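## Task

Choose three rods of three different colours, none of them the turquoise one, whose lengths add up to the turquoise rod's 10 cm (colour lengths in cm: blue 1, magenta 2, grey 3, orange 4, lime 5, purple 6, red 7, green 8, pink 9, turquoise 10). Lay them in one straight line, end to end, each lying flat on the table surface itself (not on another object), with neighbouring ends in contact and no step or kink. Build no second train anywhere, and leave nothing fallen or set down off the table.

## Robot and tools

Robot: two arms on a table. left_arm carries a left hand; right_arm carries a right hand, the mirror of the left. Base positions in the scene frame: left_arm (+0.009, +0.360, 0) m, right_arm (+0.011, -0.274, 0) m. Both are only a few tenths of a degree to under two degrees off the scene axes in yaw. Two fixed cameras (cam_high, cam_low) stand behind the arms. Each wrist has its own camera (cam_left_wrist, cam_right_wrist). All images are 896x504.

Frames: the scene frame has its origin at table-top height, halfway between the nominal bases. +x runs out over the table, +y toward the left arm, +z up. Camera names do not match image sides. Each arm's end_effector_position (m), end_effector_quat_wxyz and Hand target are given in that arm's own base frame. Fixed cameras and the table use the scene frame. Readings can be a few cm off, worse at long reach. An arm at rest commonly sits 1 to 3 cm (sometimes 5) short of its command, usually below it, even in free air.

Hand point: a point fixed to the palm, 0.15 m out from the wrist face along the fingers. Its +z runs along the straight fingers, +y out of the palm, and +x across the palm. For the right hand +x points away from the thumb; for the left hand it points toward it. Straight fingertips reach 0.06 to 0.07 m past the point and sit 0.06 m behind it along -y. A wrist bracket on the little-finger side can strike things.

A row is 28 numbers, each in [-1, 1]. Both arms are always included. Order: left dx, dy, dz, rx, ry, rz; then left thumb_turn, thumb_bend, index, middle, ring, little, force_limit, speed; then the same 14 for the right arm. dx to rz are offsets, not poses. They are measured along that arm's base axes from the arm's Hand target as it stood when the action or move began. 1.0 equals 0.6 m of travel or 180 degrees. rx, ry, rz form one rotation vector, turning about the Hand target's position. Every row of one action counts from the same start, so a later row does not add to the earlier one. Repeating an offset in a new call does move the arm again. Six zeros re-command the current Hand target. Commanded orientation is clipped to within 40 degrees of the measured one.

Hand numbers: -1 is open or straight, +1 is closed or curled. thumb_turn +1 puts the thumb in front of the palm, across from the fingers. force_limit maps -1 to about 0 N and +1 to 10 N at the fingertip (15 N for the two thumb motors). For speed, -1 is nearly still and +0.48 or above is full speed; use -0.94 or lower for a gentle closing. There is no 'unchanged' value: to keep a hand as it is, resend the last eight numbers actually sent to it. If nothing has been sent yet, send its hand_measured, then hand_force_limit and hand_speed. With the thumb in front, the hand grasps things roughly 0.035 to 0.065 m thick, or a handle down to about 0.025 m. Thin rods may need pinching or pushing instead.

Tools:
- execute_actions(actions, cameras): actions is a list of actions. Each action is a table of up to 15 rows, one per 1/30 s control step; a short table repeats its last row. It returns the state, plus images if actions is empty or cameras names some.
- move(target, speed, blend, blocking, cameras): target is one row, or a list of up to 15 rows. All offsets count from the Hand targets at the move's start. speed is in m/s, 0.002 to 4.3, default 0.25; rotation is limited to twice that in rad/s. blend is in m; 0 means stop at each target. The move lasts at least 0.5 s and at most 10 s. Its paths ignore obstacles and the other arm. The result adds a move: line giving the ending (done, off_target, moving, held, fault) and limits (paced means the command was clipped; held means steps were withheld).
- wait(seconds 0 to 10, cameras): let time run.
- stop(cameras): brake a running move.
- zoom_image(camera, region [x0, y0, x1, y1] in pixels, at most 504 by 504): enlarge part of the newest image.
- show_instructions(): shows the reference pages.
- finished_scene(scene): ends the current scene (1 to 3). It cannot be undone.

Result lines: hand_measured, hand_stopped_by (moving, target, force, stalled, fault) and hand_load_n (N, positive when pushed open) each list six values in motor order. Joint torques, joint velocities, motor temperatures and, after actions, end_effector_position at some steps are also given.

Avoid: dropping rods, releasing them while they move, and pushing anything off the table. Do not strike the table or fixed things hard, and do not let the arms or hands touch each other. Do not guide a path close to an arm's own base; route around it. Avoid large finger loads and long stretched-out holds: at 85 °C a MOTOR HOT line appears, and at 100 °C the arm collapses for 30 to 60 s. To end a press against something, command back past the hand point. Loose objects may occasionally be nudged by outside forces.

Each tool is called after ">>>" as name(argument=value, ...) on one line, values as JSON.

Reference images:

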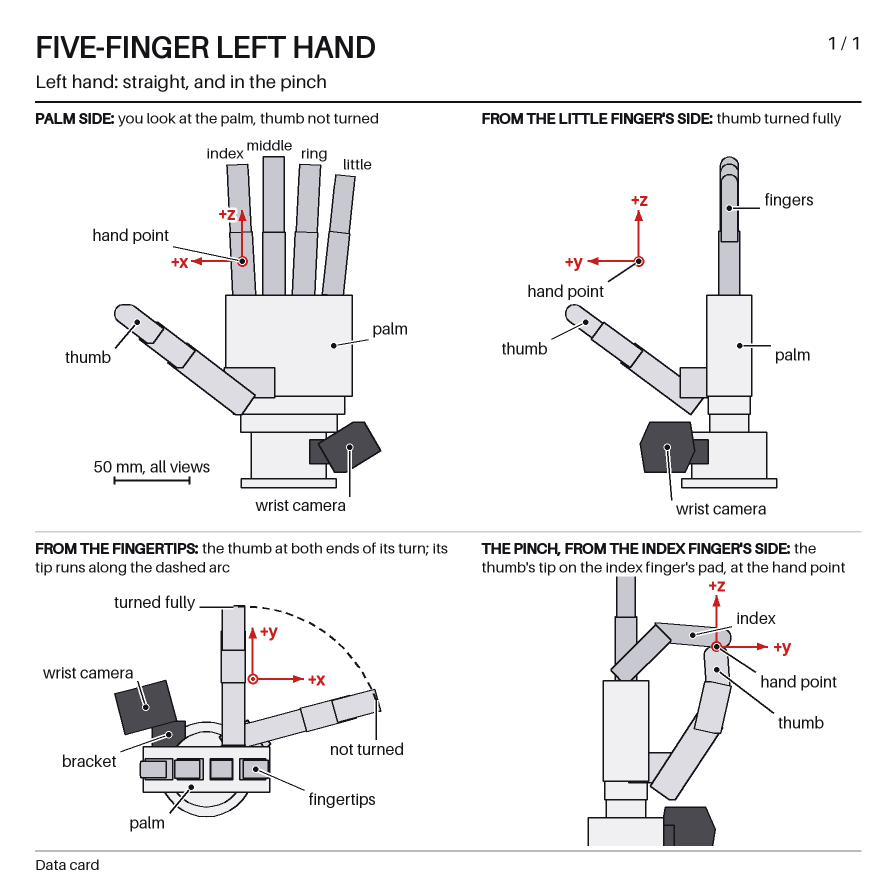

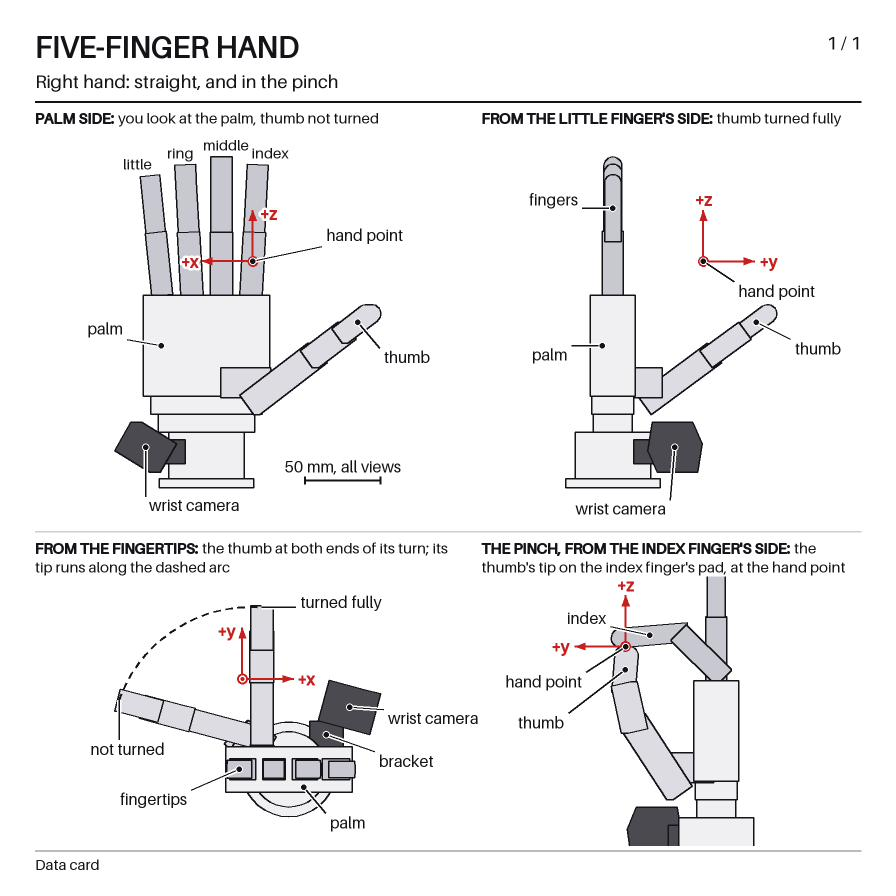

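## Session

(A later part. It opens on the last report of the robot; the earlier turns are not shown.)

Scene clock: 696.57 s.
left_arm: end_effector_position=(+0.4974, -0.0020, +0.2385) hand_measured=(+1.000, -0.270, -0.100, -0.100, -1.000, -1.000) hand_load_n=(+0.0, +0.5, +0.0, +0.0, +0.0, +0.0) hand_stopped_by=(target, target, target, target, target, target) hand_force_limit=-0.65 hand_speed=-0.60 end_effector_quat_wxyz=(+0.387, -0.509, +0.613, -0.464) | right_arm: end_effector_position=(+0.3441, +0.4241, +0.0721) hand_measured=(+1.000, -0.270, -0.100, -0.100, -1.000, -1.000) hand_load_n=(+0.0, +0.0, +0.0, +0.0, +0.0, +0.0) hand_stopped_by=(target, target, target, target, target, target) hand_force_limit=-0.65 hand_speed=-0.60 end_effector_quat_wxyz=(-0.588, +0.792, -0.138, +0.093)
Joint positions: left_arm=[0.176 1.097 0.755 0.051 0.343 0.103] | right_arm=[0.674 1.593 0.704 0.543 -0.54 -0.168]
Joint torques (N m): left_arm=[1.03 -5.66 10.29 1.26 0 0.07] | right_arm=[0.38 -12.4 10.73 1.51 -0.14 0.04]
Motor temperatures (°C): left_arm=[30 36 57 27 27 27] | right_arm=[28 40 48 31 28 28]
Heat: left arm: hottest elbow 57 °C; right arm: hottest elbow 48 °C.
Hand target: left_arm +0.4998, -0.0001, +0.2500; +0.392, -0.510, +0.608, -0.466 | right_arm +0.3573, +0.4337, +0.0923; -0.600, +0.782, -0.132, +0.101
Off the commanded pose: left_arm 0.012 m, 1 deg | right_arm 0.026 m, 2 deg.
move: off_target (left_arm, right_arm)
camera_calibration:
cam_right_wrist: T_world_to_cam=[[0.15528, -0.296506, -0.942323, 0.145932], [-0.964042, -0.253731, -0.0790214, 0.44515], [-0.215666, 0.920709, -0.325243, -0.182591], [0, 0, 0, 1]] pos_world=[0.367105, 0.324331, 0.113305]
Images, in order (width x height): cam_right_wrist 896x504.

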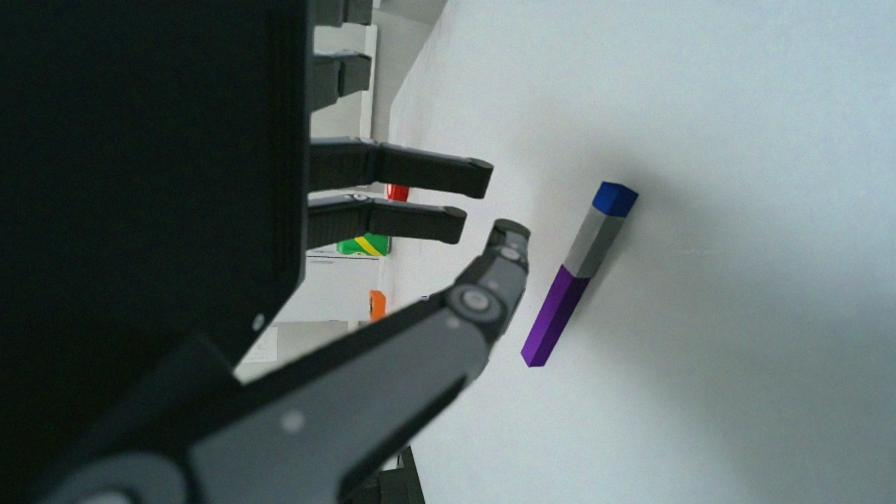

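>>> zoom_image(camera="cam_right_wrist", region=[530, 220, 620, 320])

>>> zoom_image(camera="cam_right_wrist", region=[500, 160, 660, 380])

Scaled by 5.040 from the camera's 896x504 image, which has a finer 1280x720 frame.

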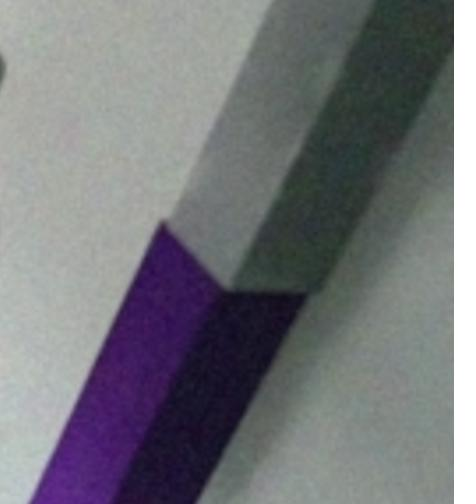

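Scaled by 2.291 from the camera's 896x504 image, which has a finer 1280x720 frame.

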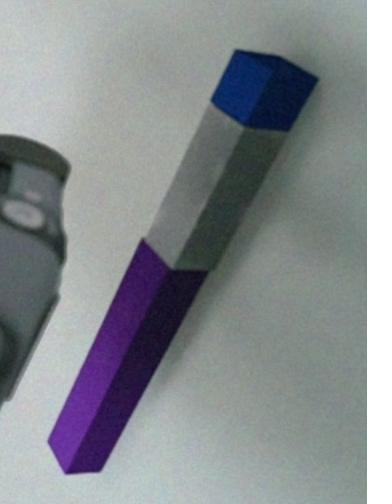

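>>> move(target=[[0,0,0,0,0,0,1,-0.27,-0.1,-0.1,-1,-1,-0.65,-0.6,-0.0448,0.0032,-0.028,0,0,0,1,-0.27,-0.1,-0.1,-1,-1,-0.65,-0.4],[0,0,0,0,0,0,1,-0.27,-0.1,-0.1,-1,-1,-0.65,-0.6,-0.0817,0.0185,-0.0465,0,0,0,1,-0.27,-0.1,-0.1,-1,-1,-0.65,-0.4],[0,0,0,0,0,0,1,-0.27,-0.1,-0.1,-1,-1,-0.65,-0.6,-0.0888,0.024,-0.0917,0,0,0,1,-0.27,-0.1,-0.1,-1,-1,-0.65,-0.4]], speed=[0.1,0.1,0.06], cameras=["cam_right_wrist"])

>>> zoom_image(camera="cam_right_wrist", region=[440, 60, 640, 280])

Scene clock: 708.07 s.
left_arm: end_effector_position=(+0.4974, -0.0020, +0.2385) hand_measured=(+1.000, -0.270, -0.100, -0.100, -1.000, -1.000) hand_load_n=(+0.0, +0.0, +0.0, +0.0, +0.0, +0.0) hand_stopped_by=(target, target, target, target, target, target) hand_force_limit=-0.65 hand_speed=-0.60 end_effector_quat_wxyz=(+0.387, -0.509, +0.613, -0.464) | right_arm: end_effector_position=(+0.3070, +0.4430, +0.0364) hand_measured=(+1.000, -0.270, -0.100, -0.100, -1.000, -1.000) hand_load_n=(+0.0, +0.0, +0.0, +0.0, +0.0, +0.0) hand_stopped_by=(target, target, target, target, target, target) hand_force_limit=-0.65 hand_speed=-0.40 end_effector_quat_wxyz=(-0.595, +0.786, -0.134, +0.103)
Joint positions: left_arm=[0.176 1.097 0.755 0.051 0.343 0.103] | right_arm=[0.774 1.673 0.625 0.744 -0.438 -0.136]
Joint torques (N m): left_arm=[1.14 -5.83 10.19 1.32 0.02 0.07] | right_arm=[1.38 -10.99 6.11 2.65 0.21 0.1]
Motor temperatures (°C): left_arm=[30 36 57 27 27 27] | right_arm=[28 40 48 31 28 28]
Heat: left arm: hottest elbow 57 °C; right arm: hottest elbow 48 °C.
Hand target: left_arm +0.4998, -0.0001, +0.2500; +0.392, -0.510, +0.608, -0.466 | right_arm +0.3042, +0.4480, +0.0373; -0.600, +0.782, -0.133, +0.102
Off the commanded pose: left_arm 0.012 m, 1 deg | right_arm 0.006 m, 1 deg.
move: off_target (left_arm)
camera_calibration:
cam_right_wrist: T_world_to_cam=[[0.17618, -0.284385, -0.942383, 0.111857], [-0.963196, -0.247247, -0.105459, 0.40922], [-0.20301, 0.92628, -0.317478, -0.226222], [0, 0, 0, 1]] pos_world=[0.328527, 0.342534, 0.0767473]
Images, in order (width x height): cam_right_wrist 896x504.

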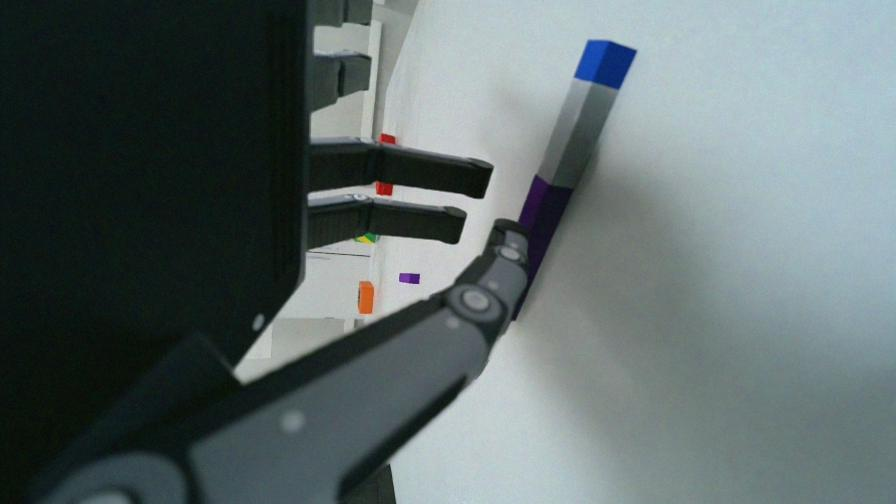

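Scaled by 2.291 from the camera's 896x504 image, which has a finer 1280x720 frame.

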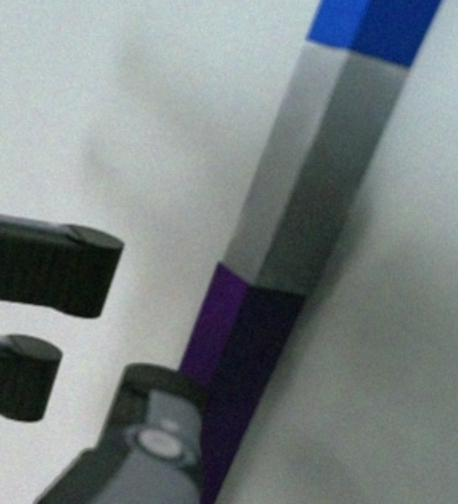

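>>> move(target=[[0,0,0,0,0,0,1,-0.27,-0.1,-0.1,-1,-1,-0.65,-0.6,-0.006,0.0042,-0.028,0,0,0,1,-0.27,-0.1,-0.1,-1,-1,-0.65,-0.4]], speed=0.05, cameras=["cam_right_wrist"])

Scene clock: 720.43 s.
left_arm: end_effector_position=(+0.4974, -0.0020, +0.2385) hand_measured=(+1.000, -0.270, -0.100, -0.100, -1.000, -1.000) hand_load_n=(+0.0, +0.0, +0.0, +0.0, +0.0, +0.0) hand_stopped_by=(target, target, target, target, target, target) hand_force_limit=-0.65 hand_speed=-0.60 end_effector_quat_wxyz=(+0.387, -0.509, +0.613, -0.464) | right_arm: end_effector_position=(+0.3039, +0.4464, +0.0216) hand_measured=(+1.000, -0.270, -0.100, -0.100, -1.000, -1.000) hand_load_n=(+0.0, +0.0, +0.0, +0.0, +0.0, +0.0) hand_stopped_by=(target, target, target, target, target, target) hand_force_limit=-0.65 hand_speed=-0.40 end_effector_quat_wxyz=(-0.596, +0.785, -0.133, +0.104)
Joint positions: left_arm=[0.176 1.097 0.755 0.051 0.343 0.103] | right_arm=[0.786 1.723 0.62 0.805 -0.428 -0.132]
Joint torques (N m): left_arm=[0.97 -6.07 10.21 1.17 0.01 0.06] | right_arm=[1.38 -10.87 5.53 2.67 0.22 0.1]
Motor temperatures (°C): left_arm=[30 36 57 27 27 27] | right_arm=[28 40 47 31 28 28]
Heat: left arm: hottest elbow 57 °C; right arm: hottest elbow 47 °C.
Hand target: left_arm +0.4998, -0.0001, +0.2500; +0.392, -0.510, +0.608, -0.466 | right_arm +0.3004, +0.4506, +0.0205; -0.600, +0.782, -0.132, +0.101
Off the commanded pose: left_arm 0.012 m, 1 deg | right_arm 0.005 m, 1 deg.
move: off_target (left_arm)
camera_calibration:
cam_right_wrist: T_world_to_cam=[[0.178944, -0.281395, -0.94276, 0.0972976], [-0.962755, -0.247487, -0.108869, 0.405495], [-0.202686, 0.927128, -0.315201, -0.235133], [0, 0, 0, 1]] pos_world=[0.325323, 0.345732, 0.0617598]
Images, in order (width x height): cam_right_wrist 896x504.

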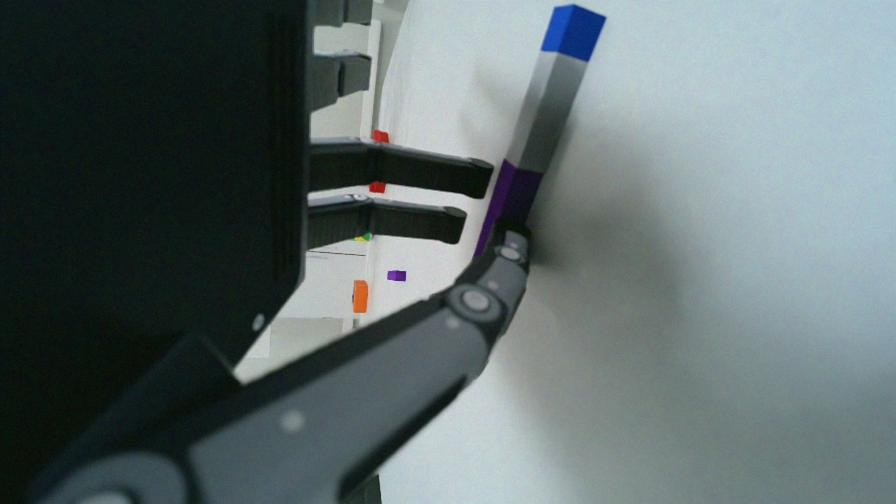

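>>> zoom_image(camera="cam_right_wrist", region=[440, 0, 640, 260])

Scaled by 1.938 from the camera's 896x504 image, which has a finer 1280x720 frame.

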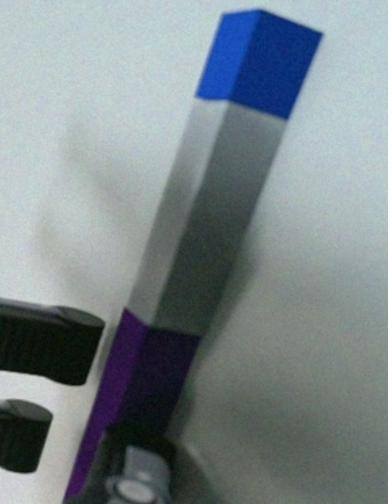

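>>> move(target=[[0,0,0,0,0,0,1,-0.27,-0.1,-0.1,-1,-1,-0.65,-0.6,0,0,0,0,0,0,1,-0.25,0.3,0.3,-1,-1,-0.65,-0.9]], speed=0.05, cameras=["cam_right_wrist"])

>>> zoom_image(camera="cam_right_wrist", region=[440, 0, 640, 260])

Scene clock: 724.73 s.
left_arm: end_effector_position=(+0.4974, -0.0020, +0.2385) hand_measured=(+1.000, -0.270, -0.100, -0.100, -1.000, -1.000) hand_load_n=(+0.0, +0.5, +0.0, +0.0, +0.0, +0.0) hand_stopped_by=(target, target, target, target, target, target) hand_force_limit=-0.65 hand_speed=-0.60 end_effector_quat_wxyz=(+0.387, -0.509, +0.613, -0.464) | right_arm: end_effector_position=(+0.3039, +0.4464, +0.0217) hand_measured=(+1.000, -0.250, +0.150, +0.130, -1.000, -1.000) hand_load_n=(+0.0, +2.5, +2.0, +2.5, +0.0, +0.0) hand_stopped_by=(target, target, force, force, target, target) hand_force_limit=-0.65 hand_speed=-0.90 end_effector_quat_wxyz=(-0.596, +0.785, -0.133, +0.104)
Joint positions: left_arm=[0.176 1.097 0.755 0.051 0.343 0.103] | right_arm=[0.786 1.723 0.62 0.805 -0.428 -0.132]
Joint torques (N m): left_arm=[0.56 -5.77 10.25 1.22 0.04 0.07] | right_arm=[1.32 -10.93 5.56 2.66 0.22 0.1]
Motor temperatures (°C): left_arm=[30 36 57 27 27 27] | right_arm=[28 40 47 31 28 28]
Heat: left arm: hottest elbow 57 °C; right arm: hottest elbow 47 °C.
Hand target: left_arm +0.4998, -0.0001, +0.2500; +0.392, -0.510, +0.608, -0.466 | right_arm +0.3004, +0.4506, +0.0205; -0.600, +0.782, -0.132, +0.101
Off the commanded pose: left_arm 0.012 m, 1 deg | right_arm 0.006 m, 1 deg.
move: off_target (left_arm)
camera_calibration:
cam_right_wrist: T_world_to_cam=[[0.178842, -0.281041, -0.942885, 0.097218], [-0.962793, -0.247327, -0.108898, 0.405454], [-0.202596, 0.927278, -0.314817, -0.235237], [0, 0, 0, 1]] pos_world=[0.325324, 0.345733, 0.0617619]
Images, in order (width x height): cam_right_wrist 896x504.

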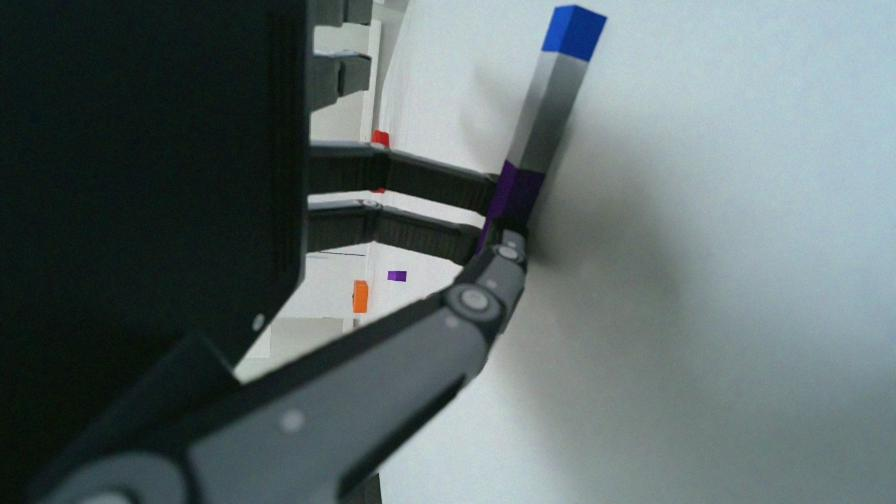

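Scaled by 1.938 from the camera's 896x504 image, which has a finer 1280x720 frame.

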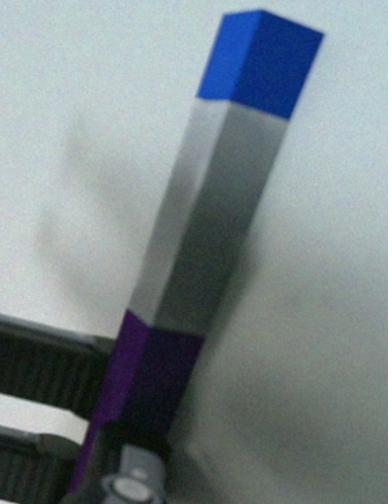

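>>> move(target=[[0,0,0,0,0,0,1,-0.27,-0.1,-0.1,-1,-1,-0.65,-0.6,0,0,0.005,0,0,0,1,-0.27,-0.1,-0.1,-1,-1,-0.65,-0.6],[0,0,0,0,0,0,1,-0.27,-0.1,-0.1,-1,-1,-0.65,-0.6,0,0,0.12,0,0,0,1,-0.27,-0.1,-0.1,-1,-1,-0.65,-0.6]], speed=0.06, cameras=["cam_right_wrist"])

>>> zoom_image(camera="cam_right_wrist", region=[400, 100, 600, 300])

Scene clock: 730.23 s.
left_arm: end_effector_position=(+0.4974, -0.0020, +0.2385) hand_measured=(+1.000, -0.270, -0.100, -0.100, -1.000, -1.000) hand_load_n=(+0.0, +0.0, +0.0, +0.0, +0.0, +0.0) hand_stopped_by=(target, target, target, target, target, target) hand_force_limit=-0.65 hand_speed=-0.60 end_effector_quat_wxyz=(+0.387, -0.509, +0.613, -0.464) | right_arm: end_effector_position=(+0.2941, +0.4365, +0.0715) hand_measured=(+1.000, -0.270, -0.100, -0.100, -1.000, -1.000) hand_load_n=(+0.0, +0.5, +0.0, +0.0, +0.0, +0.0) hand_stopped_by=(target, target, target, target, target, target) hand_force_limit=-0.65 hand_speed=-0.60 end_effector_quat_wxyz=(-0.586, +0.792, -0.138, +0.097)
Joint positions: left_arm=[0.176 1.097 0.755 0.051 0.343 0.103] | right_arm=[0.786 1.531 0.62 0.583 -0.427 -0.131]
Joint torques (N m): left_arm=[0.73 -5.54 10.21 1.28 -0.01 0.09] | right_arm=[1.38 -11.63 10.29 1.57 0.19 0.1]
Motor temperatures (°C): left_arm=[30 36 57 27 27 27] | right_arm=[28 39 47 31 28 28]
Heat: left arm: hottest elbow 57 °C; right arm: hottest elbow 47 °C.
Hand target: left_arm +0.4998, -0.0001, +0.2500; +0.392, -0.510, +0.608, -0.466 | right_arm +0.3005, +0.4506, +0.0925; -0.600, +0.782, -0.132, +0.102
Off the commanded pose: left_arm 0.012 m, 1 deg | right_arm 0.026 m, 2 deg.
move: off_target (left_arm, right_arm)
camera_calibration:
cam_right_wrist: T_world_to_cam=[[0.158214, -0.301359, -0.940293, 0.157945], [-0.964971, -0.24903, -0.0825539, 0.398459], [-0.209283, 0.920417, -0.330203, -0.206332], [0, 0, 0, 1]] pos_world=[0.316331, 0.336738, 0.113277]
Images, in order (width x height): cam_right_wrist 896x504.

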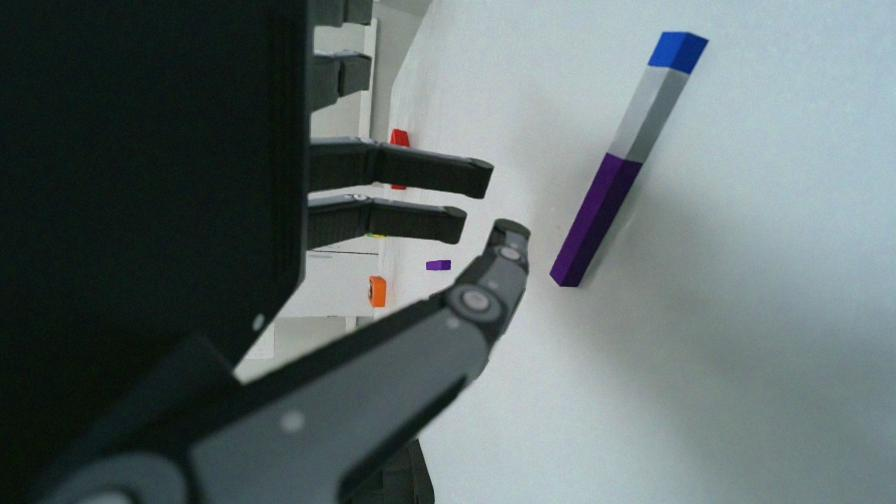

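Scaled by 2.520 from the camera's 896x504 image, which has a finer 1280x720 frame.

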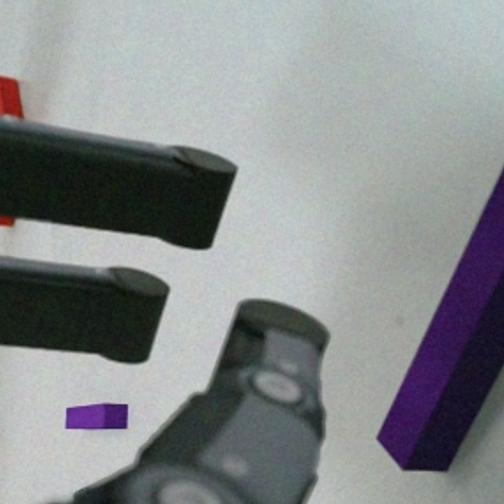

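>>> zoom_image(camera="cam_right_wrist", region=[570, 20, 720, 200])

>>> zoom_image(camera="cam_right_wrist", region=[540, 20, 720, 300])

Scaled by 2.800 from the camera's 896x504 image, which has a finer 1280x720 frame.

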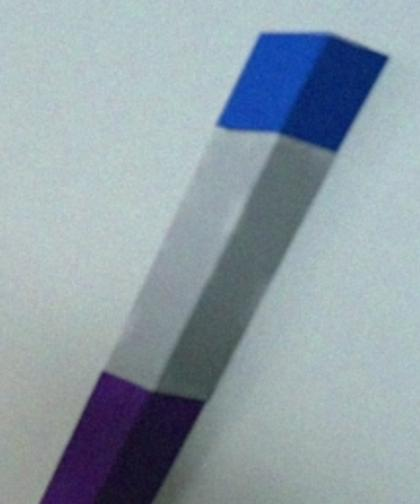

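Scaled by 1.800 from the camera's 896x504 image, which has a finer 1280x720 frame.

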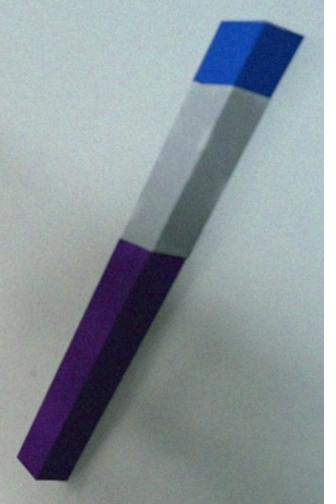

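>>> zoom_image(camera="cam_right_wrist", region=[595, 135, 655, 175])

>>> zoom_image(camera="cam_right_wrist", region=[640, 25, 715, 85])

Scaled by 8.400 from the camera's 896x504 image, which has a finer 1280x720 frame.

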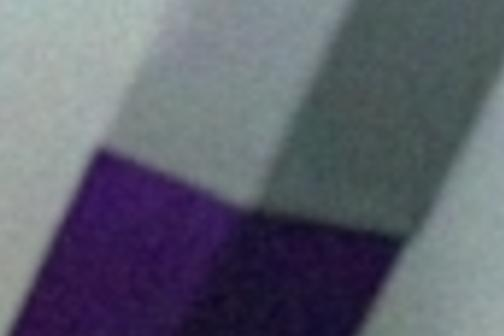

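Scaled by 6.720 from the camera's 896x504 image, which has a finer 1280x720 frame.

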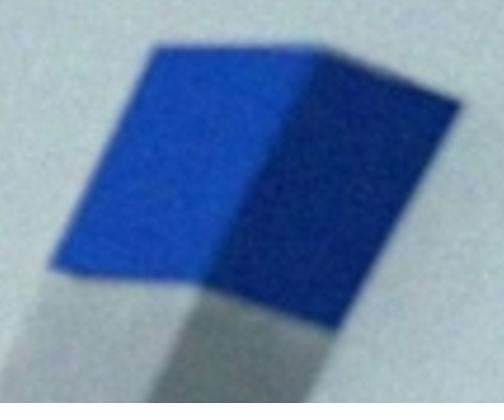

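>>> finished_scene(scene=3)

The scene is finished: the task was done.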